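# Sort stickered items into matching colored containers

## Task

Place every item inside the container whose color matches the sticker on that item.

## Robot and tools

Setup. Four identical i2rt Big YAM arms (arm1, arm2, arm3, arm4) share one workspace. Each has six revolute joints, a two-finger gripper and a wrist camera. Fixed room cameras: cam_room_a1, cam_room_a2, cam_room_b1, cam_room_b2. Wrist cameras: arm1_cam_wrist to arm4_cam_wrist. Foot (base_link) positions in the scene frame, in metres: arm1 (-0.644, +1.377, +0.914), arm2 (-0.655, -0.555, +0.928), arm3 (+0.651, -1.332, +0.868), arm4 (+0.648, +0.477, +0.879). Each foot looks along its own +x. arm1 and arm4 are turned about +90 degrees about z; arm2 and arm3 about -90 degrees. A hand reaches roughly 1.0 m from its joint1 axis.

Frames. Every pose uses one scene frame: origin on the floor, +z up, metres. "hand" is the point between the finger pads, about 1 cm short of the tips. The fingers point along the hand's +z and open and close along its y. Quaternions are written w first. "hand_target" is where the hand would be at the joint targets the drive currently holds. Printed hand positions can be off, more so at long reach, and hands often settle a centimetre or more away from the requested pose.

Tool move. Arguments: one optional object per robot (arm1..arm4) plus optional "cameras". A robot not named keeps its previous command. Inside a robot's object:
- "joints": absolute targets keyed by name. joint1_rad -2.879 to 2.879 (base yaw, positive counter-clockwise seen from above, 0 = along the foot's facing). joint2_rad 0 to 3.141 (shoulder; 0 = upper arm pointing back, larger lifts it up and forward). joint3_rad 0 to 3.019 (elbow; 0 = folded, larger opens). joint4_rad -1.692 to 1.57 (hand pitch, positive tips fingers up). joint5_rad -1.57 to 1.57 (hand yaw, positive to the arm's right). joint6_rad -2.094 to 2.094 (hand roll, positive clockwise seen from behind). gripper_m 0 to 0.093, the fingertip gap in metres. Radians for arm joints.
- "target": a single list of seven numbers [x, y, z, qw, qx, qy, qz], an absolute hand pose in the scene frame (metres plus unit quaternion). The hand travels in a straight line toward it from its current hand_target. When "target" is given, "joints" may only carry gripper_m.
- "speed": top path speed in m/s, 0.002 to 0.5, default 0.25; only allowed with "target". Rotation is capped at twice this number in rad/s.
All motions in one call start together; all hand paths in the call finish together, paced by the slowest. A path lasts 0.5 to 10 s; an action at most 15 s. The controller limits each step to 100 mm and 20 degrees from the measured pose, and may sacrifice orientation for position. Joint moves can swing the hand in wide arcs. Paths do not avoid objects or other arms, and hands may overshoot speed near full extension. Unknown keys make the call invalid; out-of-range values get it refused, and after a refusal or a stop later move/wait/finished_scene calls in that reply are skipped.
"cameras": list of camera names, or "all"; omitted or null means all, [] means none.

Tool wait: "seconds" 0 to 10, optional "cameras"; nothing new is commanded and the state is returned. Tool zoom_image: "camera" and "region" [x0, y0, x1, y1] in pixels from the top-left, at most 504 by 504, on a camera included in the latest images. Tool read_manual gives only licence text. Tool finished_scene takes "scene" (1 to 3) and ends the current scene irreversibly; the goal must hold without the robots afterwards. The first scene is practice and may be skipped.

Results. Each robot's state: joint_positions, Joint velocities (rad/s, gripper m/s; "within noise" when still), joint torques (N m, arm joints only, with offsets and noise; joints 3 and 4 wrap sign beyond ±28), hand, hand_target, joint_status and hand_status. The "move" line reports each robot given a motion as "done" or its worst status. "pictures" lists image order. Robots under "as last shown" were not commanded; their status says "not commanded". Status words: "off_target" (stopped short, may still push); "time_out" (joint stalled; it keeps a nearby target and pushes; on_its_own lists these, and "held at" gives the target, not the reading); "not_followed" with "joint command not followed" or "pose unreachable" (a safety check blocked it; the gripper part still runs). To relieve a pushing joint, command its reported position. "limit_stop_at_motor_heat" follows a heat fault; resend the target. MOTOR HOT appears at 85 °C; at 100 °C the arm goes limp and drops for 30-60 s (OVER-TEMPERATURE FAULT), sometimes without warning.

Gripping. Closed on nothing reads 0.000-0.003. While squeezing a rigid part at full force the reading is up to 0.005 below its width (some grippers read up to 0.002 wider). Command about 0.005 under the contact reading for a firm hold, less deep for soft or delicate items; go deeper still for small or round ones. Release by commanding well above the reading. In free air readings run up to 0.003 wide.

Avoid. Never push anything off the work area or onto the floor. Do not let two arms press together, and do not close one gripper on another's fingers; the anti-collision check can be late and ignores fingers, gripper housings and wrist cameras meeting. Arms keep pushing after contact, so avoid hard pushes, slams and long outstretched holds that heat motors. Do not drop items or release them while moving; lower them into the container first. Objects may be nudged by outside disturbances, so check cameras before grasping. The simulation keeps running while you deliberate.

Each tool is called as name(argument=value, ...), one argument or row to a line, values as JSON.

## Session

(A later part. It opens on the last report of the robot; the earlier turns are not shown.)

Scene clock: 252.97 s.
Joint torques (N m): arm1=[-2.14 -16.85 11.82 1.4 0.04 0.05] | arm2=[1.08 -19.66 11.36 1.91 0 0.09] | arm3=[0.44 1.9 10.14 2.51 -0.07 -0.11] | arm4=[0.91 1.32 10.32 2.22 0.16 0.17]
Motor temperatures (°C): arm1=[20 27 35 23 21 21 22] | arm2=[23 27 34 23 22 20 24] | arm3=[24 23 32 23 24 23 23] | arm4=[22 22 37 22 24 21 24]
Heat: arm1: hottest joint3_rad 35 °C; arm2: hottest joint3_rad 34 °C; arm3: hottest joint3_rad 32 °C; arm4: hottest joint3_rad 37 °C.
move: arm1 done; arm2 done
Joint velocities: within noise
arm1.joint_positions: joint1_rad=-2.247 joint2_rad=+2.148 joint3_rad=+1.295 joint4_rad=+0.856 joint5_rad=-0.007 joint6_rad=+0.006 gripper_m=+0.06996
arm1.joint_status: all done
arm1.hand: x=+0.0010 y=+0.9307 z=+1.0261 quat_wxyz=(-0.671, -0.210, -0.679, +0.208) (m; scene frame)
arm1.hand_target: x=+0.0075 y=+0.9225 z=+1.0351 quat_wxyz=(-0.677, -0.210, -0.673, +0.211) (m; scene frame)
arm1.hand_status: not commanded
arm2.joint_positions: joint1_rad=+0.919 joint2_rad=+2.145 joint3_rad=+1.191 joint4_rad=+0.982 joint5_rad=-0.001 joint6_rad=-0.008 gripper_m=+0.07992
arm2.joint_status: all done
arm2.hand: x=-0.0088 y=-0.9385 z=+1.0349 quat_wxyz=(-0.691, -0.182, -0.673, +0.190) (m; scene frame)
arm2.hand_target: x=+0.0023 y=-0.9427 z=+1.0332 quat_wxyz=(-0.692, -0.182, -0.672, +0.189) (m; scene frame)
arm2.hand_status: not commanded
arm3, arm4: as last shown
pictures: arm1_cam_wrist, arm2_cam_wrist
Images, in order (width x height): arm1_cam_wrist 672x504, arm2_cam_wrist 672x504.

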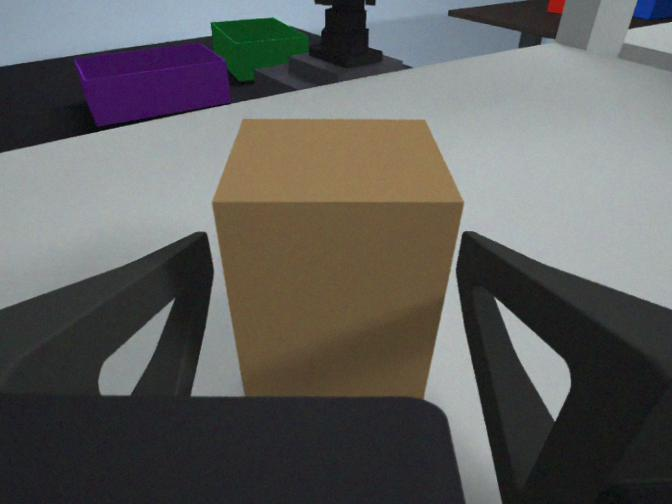

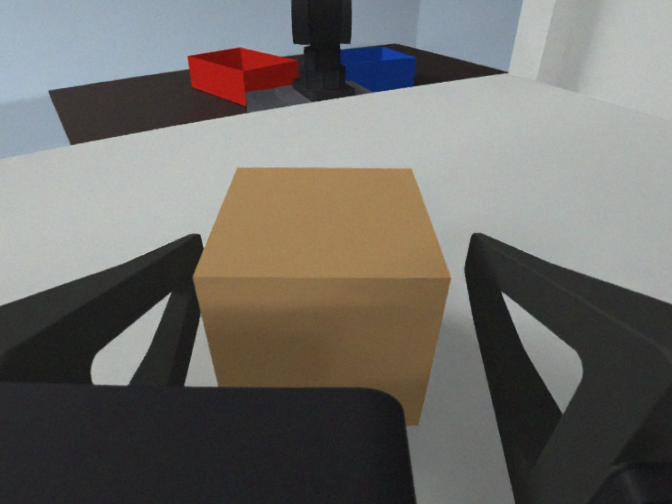

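move(
  arm1={"target":[-0.2,1.065,1.045,0.675,0.211,0.675,-0.211],"joints":{"gripper_m":0.09}},
  arm2={"target":[-0.20,-0.825,1.055,0.69,0.183,0.675,-0.187],"joints":{"gripper_m":0.09}},
  arm3={"target":[0.05,-0.985,1.065,0.1485,-0.7503,0.1801,0.6185],"speed":0.3},
  arm4={"target":[0.055,0.925,1.055,0.1753,-0.7417,0.2127,0.6115],"speed":0.3},
  cameras=["arm1_cam_wrist","arm2_cam_wrist","arm3_cam_wrist","arm4_cam_wrist"],
)

Scene clock: 269.73 s.
Joint torques (N m): arm1=[-2.78 -10.46 5.5 2.51 -0.02 -0.04] | arm2=[0.73 -14.33 4.66 3.44 -0.19 0.11] | arm3=[0.44 -17.03 11.59 2.54 -0.11 -0.13] | arm4=[0.67 -19.55 10.7 1.48 -0.05 -0.06]
Motor temperatures (°C): arm1=[20 27 35 23 21 21 22] | arm2=[23 28 34 22 22 20 24] | arm3=[24 23 32 23 24 23 23] | arm4=[22 22 37 22 24 21 24]
Heat: arm1: hottest joint3_rad 35 °C; arm2: hottest joint3_rad 34 °C; arm3: hottest joint3_rad 32 °C; arm4: hottest joint3_rad 37 °C.
move: arm1 off_target; arm2 done; arm3 off_target; arm4 off_target
Joint velocities: within noise
arm1.joint_positions: joint1_rad=-2.247 joint2_rad=+1.767 joint3_rad=+0.548 joint4_rad=+1.194 joint5_rad=-0.010 joint6_rad=+0.011 gripper_m=+0.08994
arm1.joint_status: all done
arm1.hand: x=-0.1979 y=+1.0696 z=+1.0300 quat_wxyz=(-0.663, -0.214, -0.688, +0.203) (m; scene frame)
arm1.hand_target: x=-0.2000 y=+1.0651 z=+1.0449 quat_wxyz=(-0.675, -0.211, -0.675, +0.211) (m; scene frame)
arm1.hand_status: off_target (0.016 m and 2.3 deg from the pose sent, 0.243 m and 0.7 deg at the start)
arm2.joint_positions: joint1_rad=+0.919 joint2_rad=+1.797 joint3_rad=+0.525 joint4_rad=+1.268 joint5_rad=-0.002 joint6_rad=-0.008 gripper_m=+0.08990
arm2.joint_status: all done
arm2.hand: x=-0.1980 y=-0.8264 z=+1.0463 quat_wxyz=(-0.681, -0.185, -0.684, +0.187) (m; scene frame)
arm2.hand_target: x=-0.2000 y=-0.8251 z=+1.0550 quat_wxyz=(-0.690, -0.183, -0.675, +0.187) (m; scene frame)
arm2.hand_status: done (0.009 m and 1.5 deg from the pose sent, 0.223 m and 0.5 deg at the start)
arm3.joint_positions: joint1_rad=-1.970 joint2_rad=+1.742 joint3_rad=+1.010 joint4_rad=+0.489 joint5_rad=-0.057 joint6_rad=-0.016 gripper_m=+0.09402
arm3.joint_status: not commanded
arm3.hand: x=+0.0597 y=-1.0012 z=+1.0399 quat_wxyz=(+0.137, -0.768, +0.184, +0.598) (m; scene frame)
arm3.hand_target: x=+0.0516 y=-0.9859 z=+1.0655 quat_wxyz=(+0.149, -0.750, +0.180, +0.619) (m; scene frame)
arm3.hand_status: off_target (0.031 m and 3.4 deg from the pose sent, 0.426 m and 3.3 deg at the start)
arm4.joint_positions: joint1_rad=+0.849 joint2_rad=+1.887 joint3_rad=+1.159 joint4_rad=+0.498 joint5_rad=-0.104 joint6_rad=-0.014 gripper_m=+0.09402
arm4.joint_status: not commanded
arm4.hand: x=+0.0653 y=+0.9137 z=+1.0396 quat_wxyz=(-0.167, +0.751, -0.221, -0.600) (m; scene frame)
arm4.hand_target: x=+0.0560 y=+0.9243 z=+1.0553 quat_wxyz=(-0.175, +0.742, -0.213, -0.612) (m; scene frame)
arm4.hand_status: off_target (0.022 m and 2.2 deg from the pose sent, 0.480 m and 6.0 deg at the start)
pictures: arm1_cam_wrist, arm2_cam_wrist, arm3_cam_wrist, arm4_cam_wrist
Images, in order (width x height): arm1_cam_wrist 672x504, arm2_cam_wrist 672x504, arm3_cam_wrist 672x504, arm4_cam_wrist 672x504.

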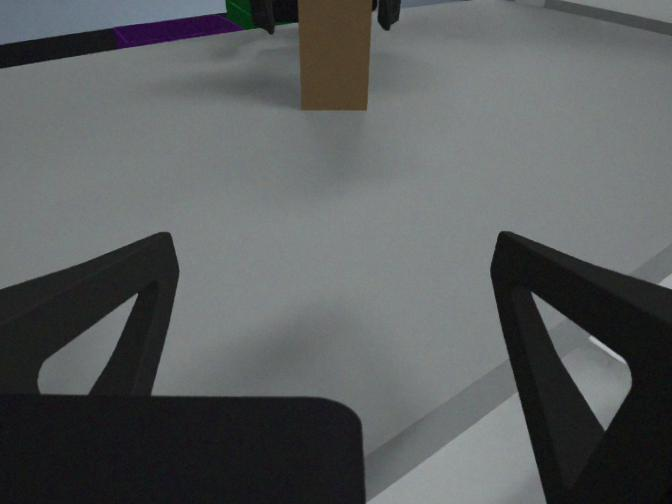

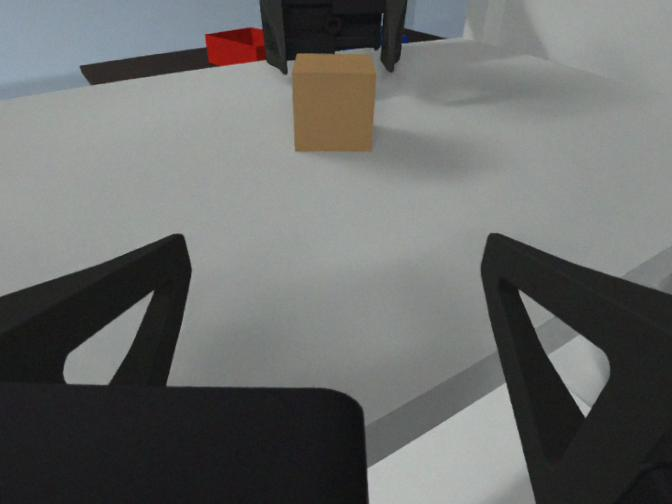

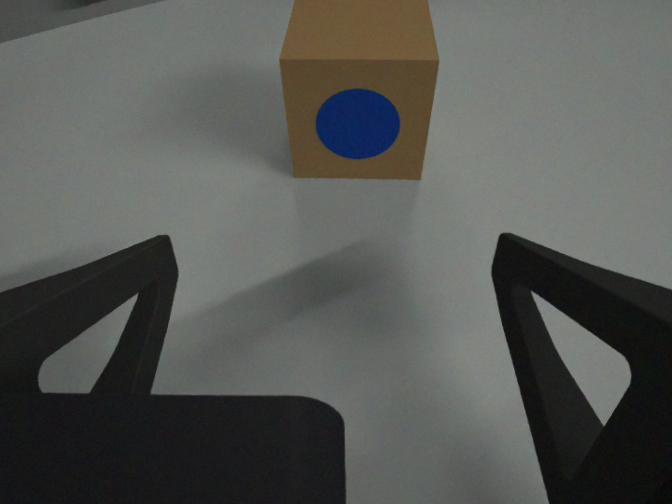

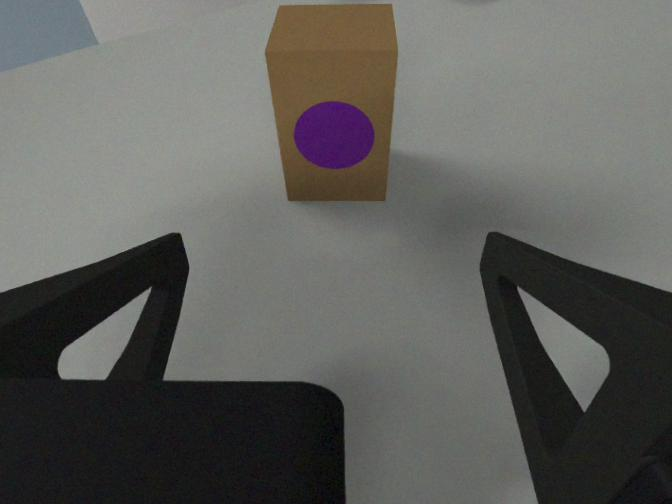

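move(
  arm1={"target":[-0.3,1.14,1.14,0.675,0.211,0.675,-0.211]},
  arm2={"target":[-0.28,-0.777,1.15,0.69,0.183,0.675,-0.187]},
  arm3={"target":[-0.032,-0.934,1.053,0.1485,-0.7503,0.1801,0.6185],"speed":0.12},
  arm4={"target":[-0.0326,0.9767,1.036,0.1753,-0.7417,0.2127,0.6115],"speed":0.12},
  cameras=["arm3_cam_wrist","arm4_cam_wrist"],
)

Scene clock: 288.83 s.
Joint torques (N m): arm1=[-2.2 -1.79 9.39 1.31 0.05 -0.02] | arm2=[0.91 -6.71 7.88 1.92 -0.03 0.11] | arm3=[0.38 -20.01 12.6 1.52 -0.11 -0.13] | arm4=[1.67 -22.36 11.71 1.05 0.19 -0.05]
Motor temperatures (°C): arm1=[20 26 33 23 21 21 22] | arm2=[23 27 31 23 22 20 23] | arm3=[24 24 33 23 24 23 23] | arm4=[22 24 36 22 24 21 24]
Heat: arm1: hottest joint3_rad 33 °C; arm2: hottest joint3_rad 31 °C; arm3: hottest joint3_rad 33 °C; arm4: hottest joint3_rad 36 °C.
move: arm1 done; arm2 off_target; arm3 off_target; arm4 off_target
Joint velocities: within noise
arm1.joint_positions: joint1_rad=-2.247 joint2_rad=+1.046 joint3_rad=+0.285 joint4_rad=+0.788 joint5_rad=-0.003 joint6_rad=+0.011 gripper_m=+0.08994
arm1.joint_status: not commanded
arm1.hand: x=-0.3007 y=+1.1407 z=+1.1436 quat_wxyz=(-0.680, -0.210, -0.670, +0.210) (m; scene frame)
arm1.hand_target: x=-0.3000 y=+1.1401 z=+1.1400 quat_wxyz=(-0.675, -0.211, -0.675, +0.211) (m; scene frame)
arm1.hand_status: done (0.004 m and 0.8 deg from the pose sent, 0.166 m and 2.3 deg at the start)
arm2.joint_positions: joint1_rad=+0.919 joint2_rad=+1.179 joint3_rad=+0.331 joint4_rad=+0.899 joint5_rad=-0.002 joint6_rad=-0.008 gripper_m=+0.08990
arm2.joint_status: not commanded
arm2.hand: x=-0.2783 y=-0.7794 z=+1.1606 quat_wxyz=(-0.699, -0.180, -0.665, +0.192) (m; scene frame)
arm2.hand_target: x=-0.2802 y=-0.7770 z=+1.1500 quat_wxyz=(-0.690, -0.183, -0.675, +0.187) (m; scene frame)
arm2.hand_status: off_target (0.011 m and 1.7 deg from the pose sent, 0.141 m and 1.5 deg at the start)
arm3.joint_positions: joint1_rad=-1.973 joint2_rad=+1.951 joint3_rad=+1.316 joint4_rad=+0.424 joint5_rad=-0.061 joint6_rad=-0.017 gripper_m=+0.09402
arm3.joint_status: not commanded
arm3.hand: x=-0.0242 y=-0.9518 z=+1.0407 quat_wxyz=(+0.140, -0.758, +0.180, +0.611) (m; scene frame)
arm3.hand_target: x=-0.0307 y=-0.9348 z=+1.0531 quat_wxyz=(+0.149, -0.750, +0.180, +0.618) (m; scene frame)
arm3.hand_status: off_target (0.023 m and 1.6 deg from the pose sent, 0.115 m and 3.4 deg at the start)
arm4.joint_positions: joint1_rad=+0.859 joint2_rad=+2.111 joint3_rad=+1.507 joint4_rad=+0.399 joint5_rad=-0.092 joint6_rad=-0.014 gripper_m=+0.09402
arm4.joint_status: not commanded
arm4.hand: x=-0.0183 y=+0.9712 z=+1.0339 quat_wxyz=(-0.172, +0.743, -0.218, -0.608) (m; scene frame)
arm4.hand_target: x=-0.0317 y=+0.9758 z=+1.0358 quat_wxyz=(-0.175, +0.742, -0.213, -0.611) (m; scene frame)
arm4.hand_status: off_target (0.016 m and 0.8 deg from the pose sent, 0.116 m and 2.2 deg at the start)
pictures: arm3_cam_wrist, arm4_cam_wrist
Images, in order (width x height): arm3_cam_wrist 672x504, arm4_cam_wrist 672x504.

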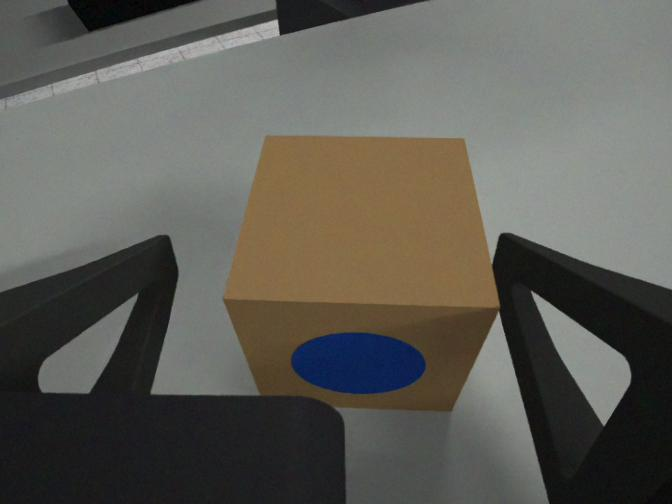

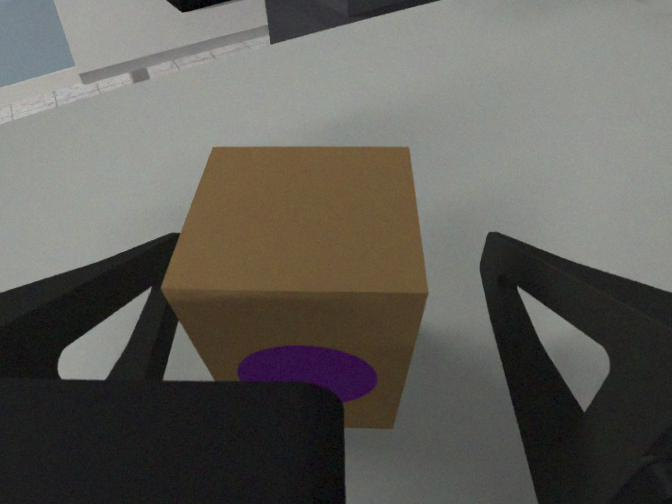

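move(
  arm3={"target":[-0.027,-0.928,1.053,0.1485,-0.7503,0.1801,0.6185],"speed":0.1},
  arm4={"target":[-0.0305,0.967,1.036,0.1753,-0.7417,0.2127,0.6115],"speed":0.1},
  cameras=[],
)

move(
  arm3={"joints":{"gripper_m":0.042}},
  arm4={"joints":{"gripper_m":0.033}},
  cameras=["arm3_cam_wrist","arm4_cam_wrist"],
)

Scene clock: 298.40 s.
Joint torques (N m): arm1=[-1.85 -1.49 9.25 1.59 0.1 -0.02] | arm2=[0.91 -6.65 7.9 1.95 -0.04 0.11] | arm3=[0.73 -20.19 12.27 1.57 -0.11 -0.13] | arm4=[1.32 -23.3 9.99 1.39 0.17 -0.01]
Motor temperatures (°C): arm1=[20 26 33 23 21 21 22] | arm2=[23 27 31 22 22 20 23] | arm3=[24 24 32 23 24 23 23] | arm4=[22 24 37 22 24 21 24]
Heat: arm1: hottest joint3_rad 33 °C; arm2: hottest joint3_rad 31 °C; arm3: hottest joint3_rad 32 °C; arm4: hottest joint3_rad 37 °C.
move: arm3 off_target; arm4 done
Joint velocities: within noise
arm1, arm2: as last shown
arm2.hand: x=-0.2783 y=-0.7794 z=+1.1605 quat_wxyz=(-0.699, -0.180, -0.665, +0.192) (m; scene frame)
arm3.joint_positions: joint1_rad=-1.988 joint2_rad=+1.951 joint3_rad=+1.316 joint4_rad=+0.424 joint5_rad=-0.073 joint6_rad=-0.019 gripper_m=+0.09402
arm3.joint_status: not commanded
arm3.hand: x=-0.0193 y=-0.9434 z=+1.0406 quat_wxyz=(+0.140, -0.758, +0.182, +0.610) (m; scene frame)
arm3.hand_target: x=-0.0258 y=-0.9285 z=+1.0531 quat_wxyz=(+0.149, -0.750, +0.180, +0.618) (m; scene frame)
arm3.hand_status: off_target (0.021 m and 1.6 deg from the pose sent, 0.027 m and 1.6 deg at the start)
arm4.joint_positions: joint1_rad=+0.869 joint2_rad=+2.111 joint3_rad=+1.507 joint4_rad=+0.399 joint5_rad=-0.082 joint6_rad=-0.014 gripper_m=+0.09402
arm4.joint_status: not commanded
arm4.hand: x=-0.0221 y=+0.9662 z=+1.0339 quat_wxyz=(-0.172, +0.744, -0.217, -0.608) (m; scene frame)
arm4.hand_target: x=-0.0302 y=+0.9667 z=+1.0358 quat_wxyz=(-0.175, +0.742, -0.213, -0.611) (m; scene frame)
arm4.hand_status: done (0.009 m and 0.8 deg from the pose sent, 0.013 m and 0.8 deg at the start)
pictures: none
No camera images: "cameras" was empty.

Scene clock: 299.03 s.
Joint torques (N m): arm1=[-1.9 -1.03 9.31 1.44 0.1 -0.02] | arm2=[0.79 -6.77 7.9 1.98 -0.04 0.12] | arm3=[0.73 -20.37 12.3 1.58 -0.07 -0.11] | arm4=[1.03 -23.18 10 1.4 0.17 -0.05]
Motor temperatures (°C): arm1=[20 26 33 23 21 21 22] | arm2=[23 27 31 22 22 20 23] | arm3=[24 24 32 23 24 23 23] | arm4=[22 24 37 22 24 21 24]
Heat: arm1: hottest joint3_rad 33 °C; arm2: hottest joint3_rad 31 °C; arm3: hottest joint3_rad 32 °C; arm4: hottest joint3_rad 37 °C.
move: arm3 off_target; arm4 off_target
Joint velocities: within noise
arm1, arm2: as last shown
arm3.joint_positions: joint1_rad=-1.988 joint2_rad=+1.951 joint3_rad=+1.316 joint4_rad=+0.424 joint5_rad=-0.074 joint6_rad=-0.020 gripper_m=+0.05336
arm3.joint_status: gripper_m off_target (ended at +0.05338, target +0.04200)
arm3.hand: x=-0.0194 y=-0.9436 z=+1.0406 quat_wxyz=(+0.141, -0.758, +0.180, +0.610) (m; scene frame)
arm3.hand_target: x=-0.0258 y=-0.9285 z=+1.0531 quat_wxyz=(+0.149, -0.750, +0.180, +0.618) (m; scene frame)
arm3.hand_status: not commanded
arm4.joint_positions: joint1_rad=+0.869 joint2_rad=+2.111 joint3_rad=+1.507 joint4_rad=+0.399 joint5_rad=-0.081 joint6_rad=-0.014 gripper_m=+0.04457
arm4.joint_status: gripper_m off_target (ended at +0.04459, target +0.03300)
arm4.hand: x=-0.0220 y=+0.9663 z=+1.0339 quat_wxyz=(-0.173, +0.744, -0.218, -0.608) (m; scene frame)
arm4.hand_target: x=-0.0302 y=+0.9668 z=+1.0358 quat_wxyz=(-0.175, +0.742, -0.213, -0.611) (m; scene frame)
arm4.hand_status: not commanded
pictures: arm3_cam_wrist, arm4_cam_wrist
Images, in order (width x height): arm3_cam_wrist 672x504, arm4_cam_wrist 672x504.

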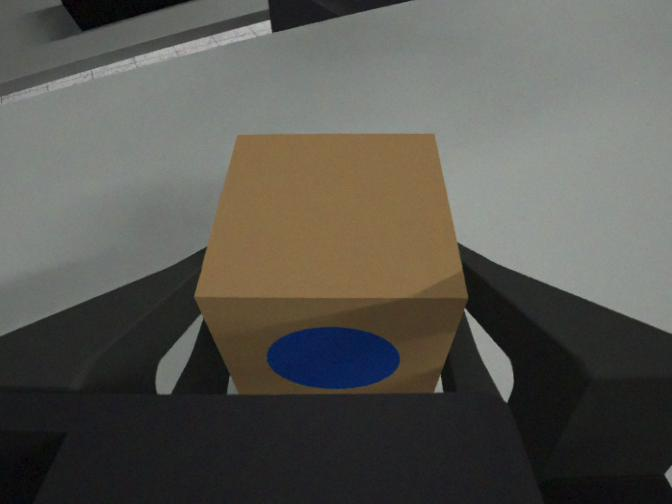

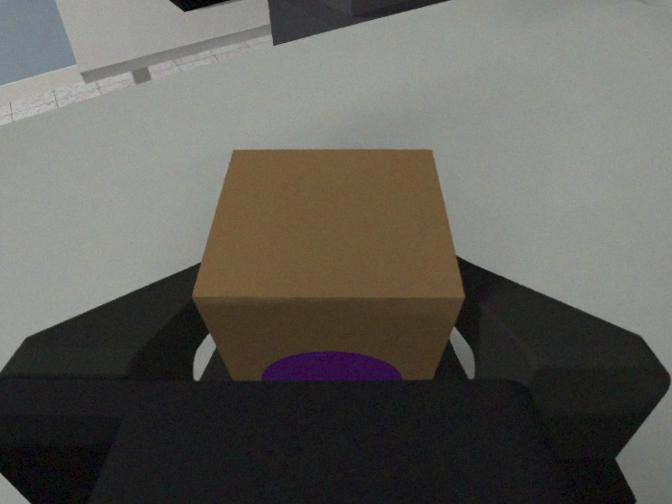

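move(
  arm3={"target":[-0.005,-0.945,1.13,0.1485,-0.7503,0.1801,0.6185]},
  arm4={"target":[0.012,0.945,1.13,0.1753,-0.7417,0.2127,0.6115]},
  cameras=[],
)

move(
  arm3={"target":[0.22,-1.073,1.16,0.1485,-0.7503,0.1801,0.6185]},
  arm4={"target":[0.24,0.79,1.16,0.1753,-0.7417,0.2127,0.6115]},
  cameras=[],
)

move(
  arm3={"joints":{"joint2_rad":0.3115,"joint3_rad":0.544,"joint4_rad":-0.389,"joint5_rad":0,"joint6_rad":0}},
  arm4={"joints":{"joint2_rad":0.3115,"joint3_rad":0.544,"joint4_rad":-0.389,"joint5_rad":0,"joint6_rad":0}},
  cameras=[],
)

move(
  arm3={"joints":{"joint1_rad":1.0}},
  arm4={"joints":{"joint1_rad":-1.219}},
  cameras=[],
)

move(
  arm3={"joints":{"joint2_rad":1.72,"joint3_rad":1.33,"joint4_rad":-1.16}},
  arm4={"joints":{"joint2_rad":1.66,"joint3_rad":1.28,"joint4_rad":-1.18,"joint6_rad":-1.1}},
  cameras=["arm3_cam_wrist","arm4_cam_wrist"],
)

Scene clock: 331.80 s.
Joint torques (N m): arm1=[-1.96 -0.97 9.29 1.5 0.07 0.01] | arm2=[0.91 -6.77 7.88 1.95 -0.03 0.11] | arm3=[0.97 -19.84 11.47 1.73 0.09 -0.09] | arm4=[0.56 -21.42 9.07 1.11 -0.05 -0.03]
Motor temperatures (°C): arm1=[20 25 34 23 21 21 22] | arm2=[23 26 31 22 22 20 23] | arm3=[24 25 31 23 24 23 24] | arm4=[22 26 36 22 24 21 26]
Heat: arm1: hottest joint3_rad 34 °C; arm2: hottest joint3_rad 31 °C; arm3: hottest joint3_rad 31 °C; arm4: hottest joint3_rad 36 °C.
move: arm3 off_target; arm4 off_target
Joint velocities: within noise
arm1, arm2: as last shown
arm3.joint_positions: joint1_rad=-1.988 joint2_rad=+1.799 joint3_rad=+1.316 joint4_rad=+0.278 joint5_rad=-0.071 joint6_rad=-0.021 gripper_m=+0.05334
arm3.joint_status: not commanded
arm3.hand: x=-0.0015 y=-0.9527 z=+1.1180 quat_wxyz=(+0.142, -0.757, +0.181, +0.612) (m; scene frame)
arm3.hand_target: x=-0.0045 y=-0.9452 z=+1.1300 quat_wxyz=(+0.149, -0.750, +0.180, +0.618) (m; scene frame)
arm3.hand_status: off_target (0.015 m and 1.3 deg from the pose sent, 0.091 m and 1.6 deg at the start)
arm4.joint_positions: joint1_rad=+0.869 joint2_rad=+1.883 joint3_rad=+1.429 joint4_rad=+0.278 joint5_rad=-0.087 joint6_rad=-0.014 gripper_m=+0.04457
arm4.joint_status: not commanded
arm4.hand: x=+0.0113 y=+0.9408 z=+1.1398 quat_wxyz=(-0.175, +0.735, -0.213, -0.619) (m; scene frame)
arm4.hand_target: x=+0.0121 y=+0.9448 z=+1.1299 quat_wxyz=(-0.175, +0.742, -0.213, -0.612) (m; scene frame)
arm4.hand_status: off_target (0.011 m and 1.1 deg from the pose sent, 0.104 m and 0.8 deg at the start)
pictures: none
No camera images: "cameras" was empty.

Scene clock: 333.60 s.
Joint torques (N m): arm1=[-1.79 -1.96 9.37 1.35 0.11 -0.02] | arm2=[0.91 -6.71 7.88 1.92 -0.03 0.11] | arm3=[0.38 -7.88 9.35 1.7 -0.11 -0.12] | arm4=[0.21 -8.82 9.26 0.98 -0.09 -0.11]
Motor temperatures (°C): arm1=[20 25 34 23 21 21 22] | arm2=[23 26 31 22 22 20 23] | arm3=[24 25 31 23 24 23 24] | arm4=[22 26 36 22 24 21 26]
Heat: arm1: hottest joint3_rad 34 °C; arm2: hottest joint3_rad 31 °C; arm3: hottest joint3_rad 31 °C; arm4: hottest joint3_rad 36 °C.
move: arm3 done; arm4 done
Joint velocities: arm1=[within noise] | arm2=[0.015 0.005 -0.012 -0.012 -0.168 0.007 0] | arm3=[within noise] | arm4=[within noise]
arm1, arm2: as last shown
arm3.joint_positions: joint1_rad=-1.998 joint2_rad=+1.098 joint3_rad=+0.677 joint4_rad=+0.241 joint5_rad=-0.086 joint6_rad=-0.022 gripper_m=+0.05334
arm3.joint_status: not commanded
arm3.hand: x=+0.2166 y=-1.0792 z=+1.1620 quat_wxyz=(+0.143, -0.749, +0.177, +0.622) (m; scene frame)
arm3.hand_target: x=+0.2200 y=-1.0732 z=+1.1599 quat_wxyz=(+0.148, -0.750, +0.180, +0.618) (m; scene frame)
arm3.hand_status: done (0.007 m and 0.8 deg from the pose sent, 0.256 m and 1.3 deg at the start)
arm4.joint_positions: joint1_rad=+0.827 joint2_rad=+1.167 joint3_rad=+0.677 joint4_rad=+0.299 joint5_rad=-0.128 joint6_rad=-0.018 gripper_m=+0.04457
arm4.joint_status: not commanded
arm4.hand: x=+0.2391 y=+0.7868 z=+1.1592 quat_wxyz=(-0.171, +0.739, -0.216, -0.615) (m; scene frame)
arm4.hand_target: x=+0.2401 y=+0.7900 z=+1.1599 quat_wxyz=(-0.175, +0.742, -0.213, -0.611) (m; scene frame)
arm4.hand_status: done (0.003 m and 0.8 deg from the pose sent, 0.275 m and 1.1 deg at the start)
pictures: none
No camera images: "cameras" was empty.

Scene clock: 335.10 s.
Joint torques (N m): arm1=[-1.73 -1.79 9.18 1.36 0.11 -0.02] | arm2=[0.91 -6.83 7.9 1.95 -0.03 0.11] | arm3=[0.21 1.44 11.08 1.72 0.11 0.02] | arm4=[0.5 1.26 10.99 1.17 0.2 0.16]
Motor temperatures (°C): arm1=[20 25 34 23 21 21 21] | arm2=[23 26 31 22 22 20 23] | arm3=[24 25 31 23 24 23 24] | arm4=[22 26 36 22 24 21 26]
Heat: arm1: hottest joint3_rad 34 °C; arm2: hottest joint3_rad 31 °C; arm3: hottest joint3_rad 31 °C; arm4: hottest joint3_rad 36 °C.
move: arm3 done; arm4 done
Joint velocities: within noise
arm1, arm2: as last shown
arm3.joint_positions: joint1_rad=-2.000 joint2_rad=+0.314 joint3_rad=+0.534 joint4_rad=-0.385 joint5_rad=-0.003 joint6_rad=-0.007 gripper_m=+0.05334
arm3.joint_status: all done
arm3.hand: x=+0.3965 y=-1.1710 z=+1.2201 quat_wxyz=(+0.172, -0.737, +0.208, +0.620) (m; scene frame)
arm3.hand_target: x=+0.3998 y=-1.1678 z=+1.2261 quat_wxyz=(+0.176, -0.732, +0.215, +0.622) (m; scene frame)
arm3.hand_status: not commanded
arm4.joint_positions: joint1_rad=+0.826 joint2_rad=+0.317 joint3_rad=+0.525 joint4_rad=-0.379 joint5_rad=-0.003 joint6_rad=-0.013 gripper_m=+0.04457
arm4.joint_status: all done
arm4.hand: x=+0.4182 y=+0.6686 z=+1.2295 quat_wxyz=(-0.218, +0.721, -0.254, -0.606) (m; scene frame)
arm4.hand_target: x=+0.4218 y=+0.6688 z=+1.2405 quat_wxyz=(-0.219, +0.714, -0.260, -0.612) (m; scene frame)
arm4.hand_status: not commanded
pictures: none
No camera images: "cameras" was empty.

Scene clock: 337.43 s.
Joint torques (N m): arm1=[-1.67 -1.55 9.32 1.39 0.07 -0.01] | arm2=[0.97 -6.77 7.9 1.96 -0.04 0.11] | arm3=[2.02 1.73 11 1.74 0.09 0] | arm4=[0.44 0.67 11.02 1.02 0.04 0.15]
Motor temperatures (°C): arm1=[20 25 34 23 21 21 21] | arm2=[23 26 31 22 22 20 23] | arm3=[24 25 32 23 24 23 24] | arm4=[22 25 36 22 24 21 26]
Heat: arm1: hottest joint3_rad 34 °C; arm2: hottest joint3_rad 31 °C; arm3: hottest joint3_rad 32 °C; arm4: hottest joint3_rad 36 °C.
move: arm3 done; arm4 done
Joint velocities: within noise
arm1, arm2: as last shown
arm3.joint_positions: joint1_rad=+0.990 joint2_rad=+0.314 joint3_rad=+0.534 joint4_rad=-0.385 joint5_rad=-0.001 joint6_rad=-0.006 gripper_m=+0.05335
arm3.joint_status: all done
arm3.hand: x=+0.8780 y=-1.5192 z=+1.2255 quat_wxyz=(-0.609, -0.256, -0.715, +0.228) (m; scene frame)
arm3.hand_target: x=+0.8788 y=-1.5164 z=+1.2314 quat_wxyz=(-0.614, -0.254, -0.713, +0.225) (m; scene frame)
arm3.hand_status: not commanded
arm4.joint_positions: joint1_rad=-1.217 joint2_rad=+0.317 joint3_rad=+0.525 joint4_rad=-0.379 joint5_rad=+0.002 joint6_rad=-0.012 gripper_m=+0.04456
arm4.joint_status: all done
arm4.hand: x=+0.9244 y=+0.5972 z=+1.2273 quat_wxyz=(-0.629, +0.161, -0.750, -0.126) (m; scene frame)
arm4.hand_target: x=+0.9221 y=+0.5960 z=+1.2383 quat_wxyz=(-0.634, +0.155, -0.746, -0.131) (m; scene frame)
arm4.hand_status: not commanded
pictures: none
No camera images: "cameras" was empty.

Scene clock: 339.20 s.
Joint torques (N m): arm1=[-1.08 -1.61 9.24 1.4 0.14 -0.01] | arm2=[0.85 -6.95 7.87 1.95 -0.04 0.11] | arm3=[1.9 -17.44 11.82 -0.44 0.1 0] | arm4=[0.44 -16.38 10.32 -0.39 -0.01 -0.09]
Motor temperatures (°C): arm1=[20 25 34 23 21 21 21] | arm2=[23 26 31 22 22 20 23] | arm3=[24 25 32 23 24 23 24] | arm4=[22 25 37 22 24 21 26]
Heat: arm1: hottest joint3_rad 34 °C; arm2: hottest joint3_rad 31 °C; arm3: hottest joint3_rad 32 °C; arm4: hottest joint3_rad 37 °C.
move: arm3 done; arm4 done
Joint velocities: within noise
arm1, arm2: as last shown
arm3.joint_positions: joint1_rad=+0.990 joint2_rad=+1.729 joint3_rad=+1.283 joint4_rad=-1.152 joint5_rad=-0.001 joint6_rad=-0.006 gripper_m=+0.05334
arm3.joint_status: all done
arm3.hand: x=+1.0224 y=-1.6446 z=+0.9558 quat_wxyz=(+0.009, -0.341, -0.940, +0.001) (m; scene frame)
arm3.hand_target: x=+1.0384 y=-1.6518 z=+0.9764 quat_wxyz=(-0.013, -0.339, -0.941, +0.010) (m; scene frame)
arm3.hand_status: not commanded
arm4.joint_positions: joint1_rad=-1.217 joint2_rad=+1.660 joint3_rad=+1.241 joint4_rad=-1.169 joint5_rad=+0.002 joint6_rad=-1.086 gripper_m=+0.04455
arm4.joint_status: all done
arm4.hand: x=+1.0777 y=+0.6636 z=+0.9770 quat_wxyz=(+0.011, +0.680, -0.733, -0.002) (m; scene frame)
arm4.hand_target: x=+1.0896 y=+0.6682 z=+0.9905 quat_wxyz=(-0.002, +0.685, -0.729, +0.002) (m; scene frame)
arm4.hand_status: not commanded
pictures: arm3_cam_wrist, arm4_cam_wrist
Images, in order (width x height): arm3_cam_wrist 672x504, arm4_cam_wrist 672x504.

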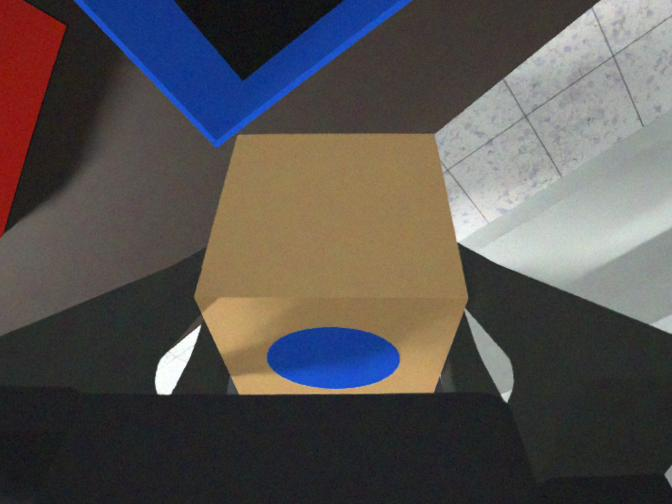

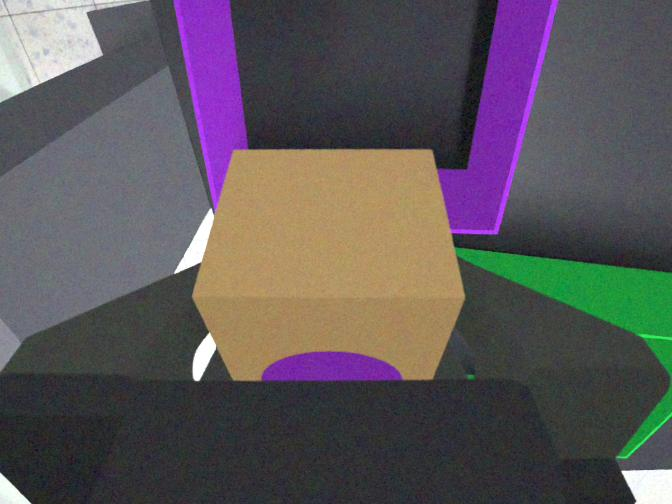

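move(
  arm3={"joints":{"joint1_rad":1.052,"joint2_rad":1.93,"joint3_rad":1.56,"joint4_rad":-1.18,"joint6_rad":1.016}},
  arm4={"target":[1.092,0.635,0.82,-0.002,0.685,-0.729,0.002],"speed":0.15},
  cameras=["arm3_cam_wrist","arm4_cam_wrist"],
)

Scene clock: 358.33 s.
Joint torques (N m): arm1=[-1.49 -0.97 9.24 1.39 0.12 0] | arm2=[0.97 -6.77 7.9 1.95 -0.04 0.11] | arm3=[1.2 -20.95 12.1 -0.23 0.15 0.02] | arm4=[0.32 -16.73 5.86 0.35 -0.06 -0.07]
Motor temperatures (°C): arm1=[20 25 34 23 21 21 21] | arm2=[23 26 31 22 22 20 23] | arm3=[24 26 32 23 24 23 24] | arm4=[22 25 39 22 24 21 26]
Heat: arm1: hottest joint3_rad 34 °C; arm2: hottest joint3_rad 31 °C; arm3: hottest joint3_rad 32 °C; arm4: hottest joint3_rad 39 °C.
move: arm3 done; arm4 done
Joint velocities: within noise
arm1.joint_positions: joint1_rad=-2.247 joint2_rad=+1.046 joint3_rad=+0.285 joint4_rad=+0.788 joint5_rad=-0.003 joint6_rad=+0.011 gripper_m=+0.08994
arm1.joint_status: not commanded
arm1.hand: x=-0.3007 y=+1.1407 z=+1.1436 quat_wxyz=(-0.680, -0.210, -0.670, +0.210) (m; scene frame)
arm1.hand_target: x=-0.3000 y=+1.1401 z=+1.1400 quat_wxyz=(-0.675, -0.211, -0.675, +0.211) (m; scene frame)
arm1.hand_status: not commanded
arm2.joint_positions: joint1_rad=+0.919 joint2_rad=+1.179 joint3_rad=+0.331 joint4_rad=+0.899 joint5_rad=-0.002 joint6_rad=-0.008 gripper_m=+0.08990
arm2.joint_status: not commanded
arm2.hand: x=-0.2783 y=-0.7794 z=+1.1605 quat_wxyz=(-0.699, -0.180, -0.665, +0.192) (m; scene frame)
arm2.hand_target: x=-0.2802 y=-0.7770 z=+1.1500 quat_wxyz=(-0.690, -0.183, -0.675, +0.187) (m; scene frame)
arm2.hand_status: not commanded
arm3.joint_positions: joint1_rad=+1.050 joint2_rad=+1.935 joint3_rad=+1.511 joint4_rad=-1.178 joint5_rad=-0.001 joint6_rad=+1.008 gripper_m=+0.05335
arm3.joint_status: all done
arm3.hand: x=+1.0995 y=-1.6666 z=+0.9296 quat_wxyz=(+0.010, -0.735, -0.678, +0.007) (m; scene frame)
arm3.hand_target: x=+1.1157 y=-1.6768 z=+0.9498 quat_wxyz=(-0.015, -0.736, -0.677, +0.002) (m; scene frame)
arm3.hand_status: not commanded
arm4.joint_positions: joint1_rad=-1.278 joint2_rad=+1.884 joint3_rad=+1.076 joint4_rad=-0.756 joint5_rad=+0.002 joint6_rad=-1.152 gripper_m=+0.04455
arm4.joint_status: not commanded
arm4.hand: x=+1.0883 y=+0.6366 z=+0.8244 quat_wxyz=(+0.000, +0.682, -0.731, +0.002) (m; scene frame)
arm4.hand_target: x=+1.0919 y=+0.6350 z=+0.8201 quat_wxyz=(-0.002, +0.685, -0.729, +0.002) (m; scene frame)
arm4.hand_status: done (0.006 m and 0.5 deg from the pose sent, 0.160 m and 1.7 deg at the start)
pictures: arm3_cam_wrist, arm4_cam_wrist
Images, in order (width x height): arm3_cam_wrist 672x504, arm4_cam_wrist 672x504.

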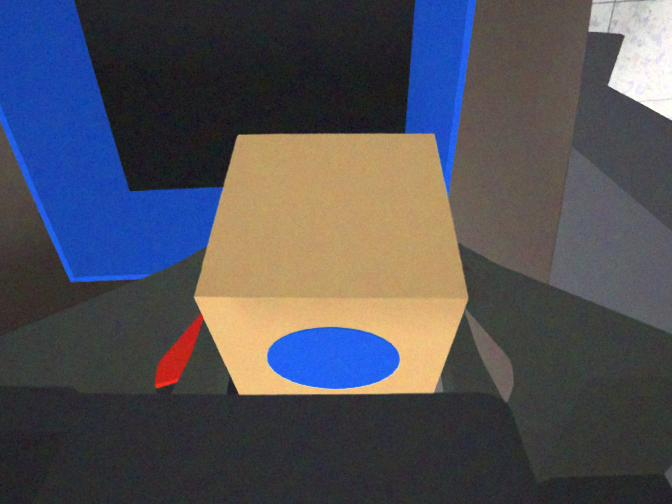

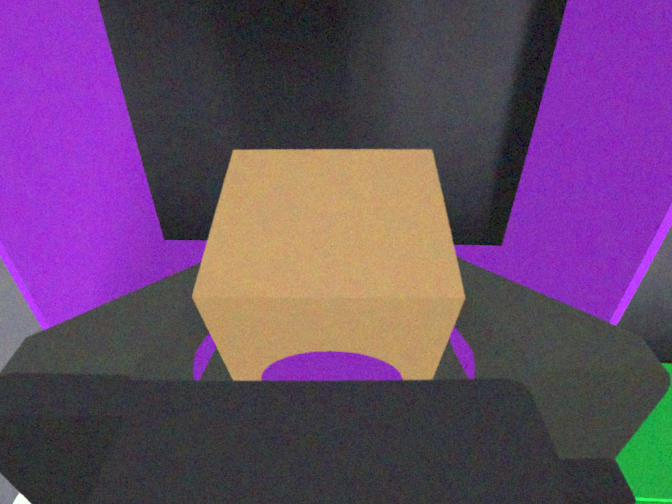

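move(
  arm3={"target":[1.143,-1.672,0.825,0,-0.735,-0.678,0],"speed":0.15},
  arm4={"target":[1.092,0.635,0.748,-0.002,0.685,-0.729,0.002],"speed":0.1},
  cameras=["arm3_cam_wrist","arm4_cam_wrist"],
)

Scene clock: 368.90 s.
Joint torques (N m): arm1=[-1.44 -1.79 9.36 1.47 0.07 0] | arm2=[0.91 -6.83 7.91 1.99 -0.03 0.1] | arm3=[1.79 -21.71 9.91 0.18 0.03 0.02] | arm4=[0.26 -16.91 4.7 0.54 -0.05 -0.07]
Motor temperatures (°C): arm1=[20 24 34 23 21 21 21] | arm2=[23 25 31 22 22 20 23] | arm3=[24 26 33 23 24 23 24] | arm4=[22 25 37 22 24 21 26]
Heat: arm1: hottest joint3_rad 34 °C; arm2: hottest joint3_rad 31 °C; arm3: hottest joint3_rad 33 °C; arm4: hottest joint3_rad 37 °C.
move: arm3 off_target; arm4 done
Joint velocities: within noise
arm1, arm2: as last shown
arm3.joint_positions: joint1_rad=+1.073 joint2_rad=+2.138 joint3_rad=+1.511 joint4_rad=-0.993 joint5_rad=-0.009 joint6_rad=+1.037 gripper_m=+0.05334
arm3.joint_status: not commanded
arm3.hand: x=+1.1240 y=-1.6677 z=+0.8166 quat_wxyz=(+0.019, -0.737, -0.676, +0.005) (m; scene frame)
arm3.hand_target: x=+1.1425 y=-1.6716 z=+0.8253 quat_wxyz=(+0.000, -0.735, -0.678, +0.000) (m; scene frame)
arm3.hand_status: off_target (0.021 m and 2.3 deg from the pose sent, 0.114 m and 1.4 deg at the start)
arm4.joint_positions: joint1_rad=-1.278 joint2_rad=+2.032 joint3_rad=+1.068 joint4_rad=-0.591 joint5_rad=+0.002 joint6_rad=-1.152 gripper_m=+0.04455
arm4.joint_status: not commanded
arm4.hand: x=+1.0918 y=+0.6378 z=+0.7562 quat_wxyz=(-0.004, +0.682, -0.731, +0.004) (m; scene frame)
arm4.hand_target: x=+1.0919 y=+0.6351 z=+0.7482 quat_wxyz=(-0.002, +0.685, -0.729, +0.002) (m; scene frame)
arm4.hand_status: done (0.009 m and 0.5 deg from the pose sent, 0.076 m and 0.5 deg at the start)
pictures: arm3_cam_wrist, arm4_cam_wrist
Images, in order (width x height): arm3_cam_wrist 672x504, arm4_cam_wrist 672x504.

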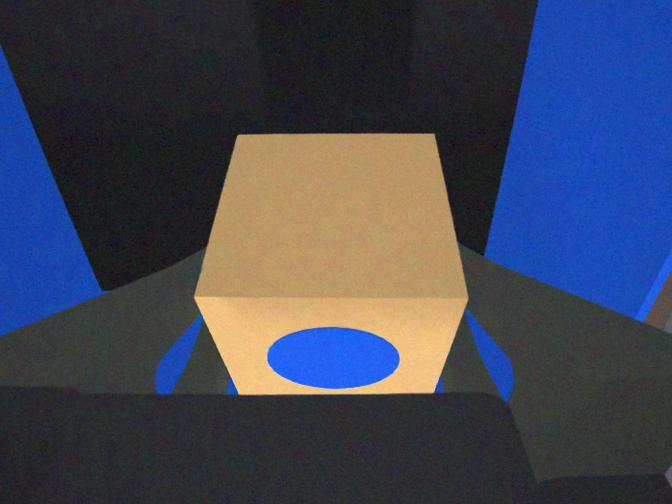

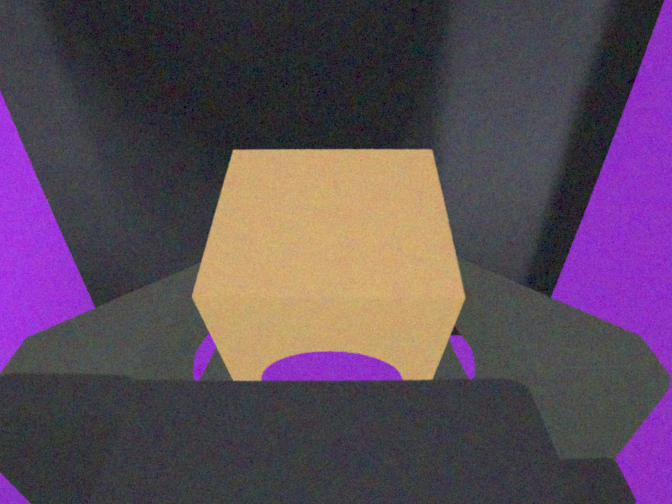

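move(
  arm3={"target":[1.157,-1.672,0.76,0,-0.735,-0.678,0],"speed":0.1},
  arm4={"target":[1.092,0.635,0.735,-0.002,0.685,-0.729,0.002],"speed":0.03},
  cameras=["arm3_cam_wrist"],
)

move(
  arm3={"target":[1.157,-1.672,0.745,0,-0.735,-0.678,0],"speed":0.05},
  arm4={"target":[1.092,0.635,0.725,-0.002,0.685,-0.729,0.002],"speed":0.04},
  cameras=[],
)

Scene clock: 374.73 s.
Joint torques (N m): arm1=[-1.79 -1.44 9.48 1.43 0.08 -0.01] | arm2=[0.97 -6.71 7.92 1.95 -0.04 0.11] | arm3=[2.02 -19.31 9.85 0.68 0.05 0.06] | arm4=[0.21 -16.09 4.82 0.5 -0.01 -0.1]
Motor temperatures (°C): arm1=[20 24 34 23 21 21 21] | arm2=[23 25 31 22 22 20 23] | arm3=[24 26 33 23 24 23 24] | arm4=[22 26 37 22 24 21 26]
Heat: arm1: hottest joint3_rad 34 °C; arm2: hottest joint3_rad 31 °C; arm3: hottest joint3_rad 33 °C; arm4: hottest joint3_rad 37 °C.
move: arm3 off_target; arm4 done
Joint velocities: within noise
arm1, arm2: as last shown
arm3.joint_positions: joint1_rad=+1.084 joint2_rad=+2.229 joint3_rad=+1.534 joint4_rad=-0.904 joint5_rad=-0.009 joint6_rad=+1.048 gripper_m=+0.05328
arm3.joint_status: not commanded
arm3.hand: x=+1.1391 y=-1.6712 z=+0.7711 quat_wxyz=(+0.009, -0.737, -0.676, +0.003) (m; scene frame)
arm3.hand_target: x=+1.1563 y=-1.6714 z=+0.7604 quat_wxyz=(+0.000, -0.735, -0.678, +0.000) (m; scene frame)
arm3.hand_status: off_target (0.021 m and 1.1 deg from the pose sent, 0.066 m and 2.3 deg at the start)
arm4.joint_positions: joint1_rad=-1.278 joint2_rad=+2.057 joint3_rad=+1.068 joint4_rad=-0.563 joint5_rad=+0.002 joint6_rad=-1.153 gripper_m=+0.04455
arm4.joint_status: not commanded
arm4.hand: x=+1.0922 y=+0.6379 z=+0.7451 quat_wxyz=(-0.005, +0.682, -0.731, +0.004) (m; scene frame)
arm4.hand_target: x=+1.0918 y=+0.6350 z=+0.7352 quat_wxyz=(-0.002, +0.685, -0.729, +0.002) (m; scene frame)
arm4.hand_status: done (0.010 m and 0.6 deg from the pose sent, 0.021 m and 0.5 deg at the start)
pictures: arm3_cam_wrist
Images, in order (width x height): arm3_cam_wrist 672x504.

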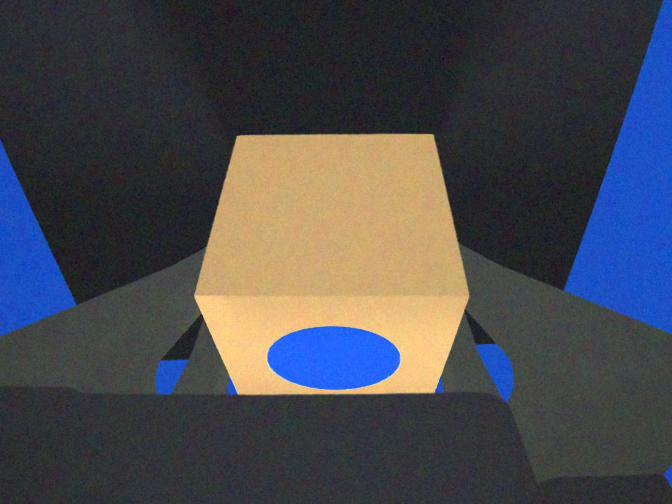

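Scene clock: 375.70 s.
Joint torques (N m): arm1=[-1.55 -1.73 9.25 1.52 0.07 0.01] | arm2=[0.85 -6.83 7.91 1.95 -0.04 0.11] | arm3=[2.14 -17.38 9.57 1.7 0.04 0.06] | arm4=[0.21 -16.56 4.72 0.44 -0.06 -0.06]
Motor temperatures (°C): arm1=[20 24 34 23 21 21 21] | arm2=[23 25 31 22 22 20 23] | arm3=[24 26 33 23 24 23 25] | arm4=[22 26 36 22 24 21 26]
Heat: arm1: hottest joint3_rad 34 °C; arm2: hottest joint3_rad 31 °C; arm3: hottest joint3_rad 33 °C; arm4: hottest joint3_rad 36 °C.
move: arm3 off_target; arm4 done
Joint velocities: within noise
arm1, arm2: as last shown
arm3.joint_positions: joint1_rad=+1.084 joint2_rad=+2.230 joint3_rad=+1.534 joint4_rad=-0.902 joint5_rad=-0.009 joint6_rad=+1.048 gripper_m=+0.05328
arm3.joint_status: not commanded
arm3.hand: x=+1.1392 y=-1.6712 z=+0.7702 quat_wxyz=(+0.009, -0.737, -0.676, +0.003) (m; scene frame)
arm3.hand_target: x=+1.1553 y=-1.6709 z=+0.7461 quat_wxyz=(+0.000, -0.735, -0.678, +0.000) (m; scene frame)
arm3.hand_status: off_target (0.031 m and 1.1 deg from the pose sent, 0.032 m and 1.1 deg at the start)
arm4.joint_positions: joint1_rad=-1.278 joint2_rad=+2.081 joint3_rad=+1.068 joint4_rad=-0.542 joint5_rad=+0.002 joint6_rad=-1.153 gripper_m=+0.04455
arm4.joint_status: not commanded
arm4.hand: x=+1.0909 y=+0.6374 z=+0.7342 quat_wxyz=(-0.004, +0.682, -0.731, +0.003) (m; scene frame)
arm4.hand_target: x=+1.0917 y=+0.6350 z=+0.7251 quat_wxyz=(-0.002, +0.685, -0.729, +0.002) (m; scene frame)
arm4.hand_status: done (0.010 m and 0.5 deg from the pose sent, 0.020 m and 0.6 deg at the start)
pictures: none
No camera images: "cameras" was empty.

move(
  arm3={"target":[1.150,-1.672,0.735,0,-0.735,-0.678,0],"speed":0.05},
  arm4={"target":[1.092,0.635,0.717,-0.002,0.685,-0.729,0.002],"speed":0.04},
  cameras=["arm3_cam_wrist","arm4_cam_wrist"],
)

Scene clock: 383.87 s.
Joint torques (N m): arm1=[-1.26 -1.26 9.29 1.43 0.12 0] | arm2=[0.91 -6.95 7.88 1.95 -0.04 0.11] | arm3=[1.67 -16.97 7.69 1.42 0.21 0.01] | arm4=[0.62 -15.33 4.67 0.66 -0.02 -0.07]
Motor temperatures (°C): arm1=[20 24 34 23 21 21 21] | arm2=[23 25 31 22 22 20 23] | arm3=[24 26 32 23 24 23 25] | arm4=[22 25 35 22 24 21 26]
Heat: arm1: hottest joint3_rad 34 °C; arm2: hottest joint3_rad 31 °C; arm3: hottest joint3_rad 32 °C; arm4: hottest joint3_rad 35 °C.
move: arm3 off_target; arm4 off_target
Joint velocities: within noise
arm1, arm2: as last shown
arm3.joint_positions: joint1_rad=+1.084 joint2_rad=+2.231 joint3_rad=+1.534 joint4_rad=-0.864 joint5_rad=-0.013 joint6_rad=+1.048 gripper_m=+0.05328
arm3.joint_status: not commanded
arm3.hand: x=+1.1470 y=-1.6759 z=+0.7699 quat_wxyz=(-0.009, -0.736, -0.676, -0.003) (m; scene frame)
arm3.hand_target: x=+1.1482 y=-1.6710 z=+0.7365 quat_wxyz=(+0.000, -0.735, -0.678, +0.000) (m; scene frame)
arm3.hand_status: off_target (0.035 m and 1.1 deg from the pose sent, 0.037 m and 1.1 deg at the start)
arm4.joint_positions: joint1_rad=-1.278 joint2_rad=+2.084 joint3_rad=+1.068 joint4_rad=-0.534 joint5_rad=+0.002 joint6_rad=-1.153 gripper_m=+0.04455
arm4.joint_status: not commanded
arm4.hand: x=+1.0919 y=+0.6378 z=+0.7330 quat_wxyz=(-0.006, +0.682, -0.731, +0.004) (m; scene frame)
arm4.hand_target: x=+1.0915 y=+0.6349 z=+0.7176 quat_wxyz=(-0.002, +0.685, -0.729, +0.002) (m; scene frame)
arm4.hand_status: off_target (0.016 m and 0.7 deg from the pose sent, 0.017 m and 0.5 deg at the start)
pictures: arm3_cam_wrist, arm4_cam_wrist
Images, in order (width x height): arm3_cam_wrist 672x504, arm4_cam_wrist 672x504.

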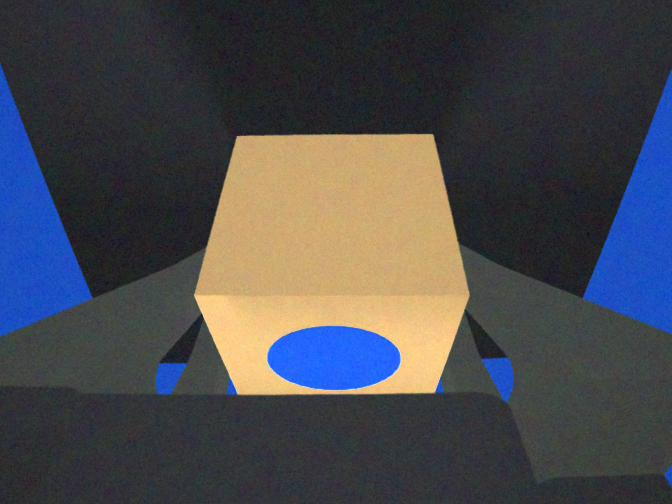

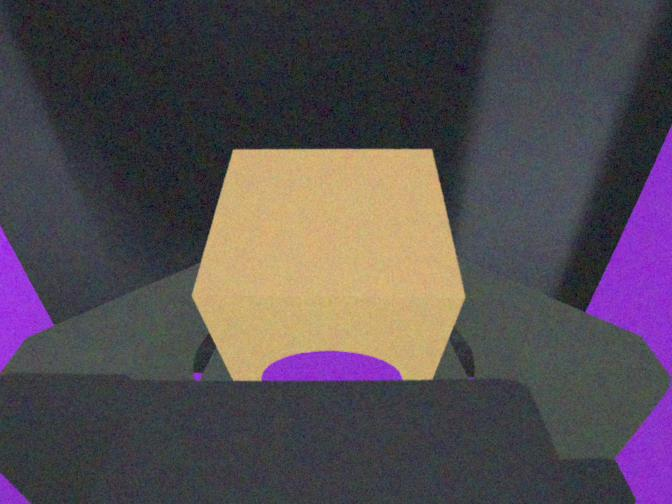

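move(
  arm3={"target":[1.146,-1.672,0.722,0,-0.735,-0.678,0],"speed":0.05},
  arm4={"target":[1.092,0.635,0.712,-0.002,0.685,-0.729,0.002],"speed":0.04},
  cameras=["cam_room_a1","arm3_cam_wrist"],
)

zoom_image(
  camera="cam_room_a1",
  region=[130, 260, 290, 380],
)

Scene clock: 401.57 s.
Joint torques (N m): arm1=[-1.49 -1.9 9.31 1.43 0.09 0.03] | arm2=[0.91 -6.83 7.91 1.96 -0.02 0.11] | arm3=[1.44 -16.03 6.39 1.69 0.26 -0.03] | arm4=[0.26 -14.21 4.86 1.13 0 -0.08]
Motor temperatures (°C): arm1=[20 24 34 23 21 21 21] | arm2=[23 25 31 22 22 20 23] | arm3=[24 26 31 23 24 23 25] | arm4=[22 26 34 22 24 21 26]
Heat: arm1: hottest joint3_rad 34 °C; arm2: hottest joint3_rad 31 °C; arm3: hottest joint3_rad 31 °C; arm4: hottest joint3_rad 34 °C.
move: arm3 off_target; arm4 off_target
Joint velocities: within noise
arm1, arm2: as last shown
arm3.joint_positions: joint1_rad=+1.084 joint2_rad=+2.232 joint3_rad=+1.534 joint4_rad=-0.842 joint5_rad=-0.014 joint6_rad=+1.047 gripper_m=+0.05328
arm3.joint_status: not commanded
arm3.hand: x=+1.1515 y=-1.6788 z=+0.7694 quat_wxyz=(-0.019, -0.736, -0.677, -0.006) (m; scene frame)
arm3.hand_target: x=+1.1434 y=-1.6704 z=+0.7247 quat_wxyz=(+0.000, -0.735, -0.678, +0.000) (m; scene frame)
arm3.hand_status: off_target (0.048 m and 2.3 deg from the pose sent, 0.048 m and 1.1 deg at the start)
arm4.joint_positions: joint1_rad=-1.278 joint2_rad=+2.085 joint3_rad=+1.068 joint4_rad=-0.533 joint5_rad=+0.002 joint6_rad=-1.153 gripper_m=+0.04455
arm4.joint_status: not commanded
arm4.hand: x=+1.0920 y=+0.6378 z=+0.7327 quat_wxyz=(-0.006, +0.682, -0.731, +0.004) (m; scene frame)
arm4.hand_target: x=+1.0911 y=+0.6348 z=+0.7128 quat_wxyz=(-0.002, +0.685, -0.729, +0.002) (m; scene frame)
arm4.hand_status: off_target (0.021 m and 0.7 deg from the pose sent, 0.021 m and 0.7 deg at the start)
pictures: arm3_cam_wrist, cam_room_a1
Images, in order (width x height): arm3_cam_wrist 672x504, cam_room_a1 672x504.

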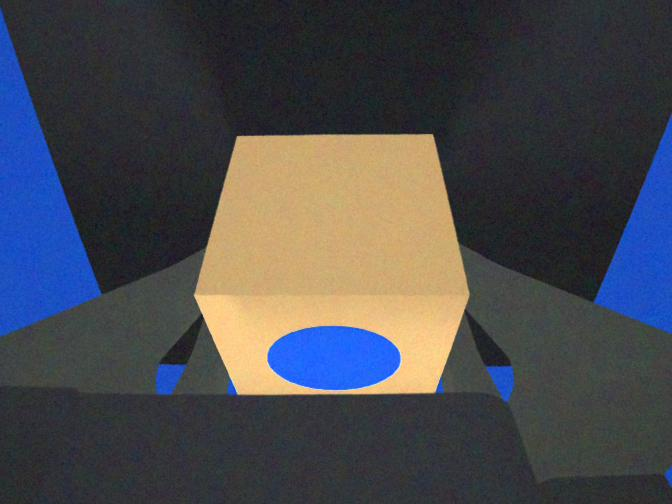

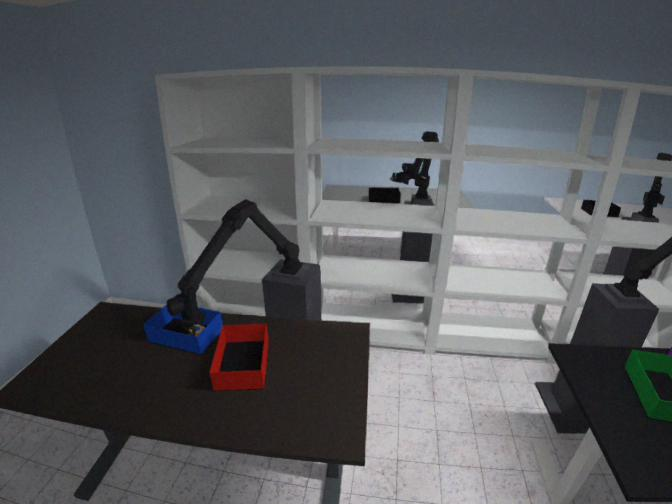

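Scaled by 3.150.

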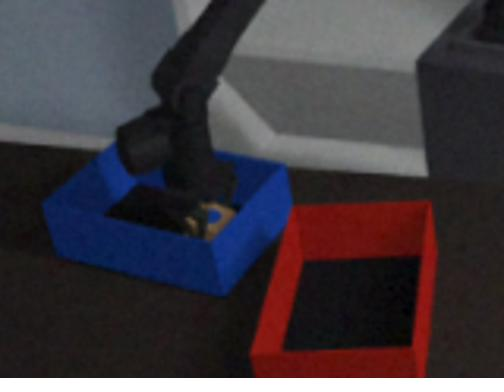

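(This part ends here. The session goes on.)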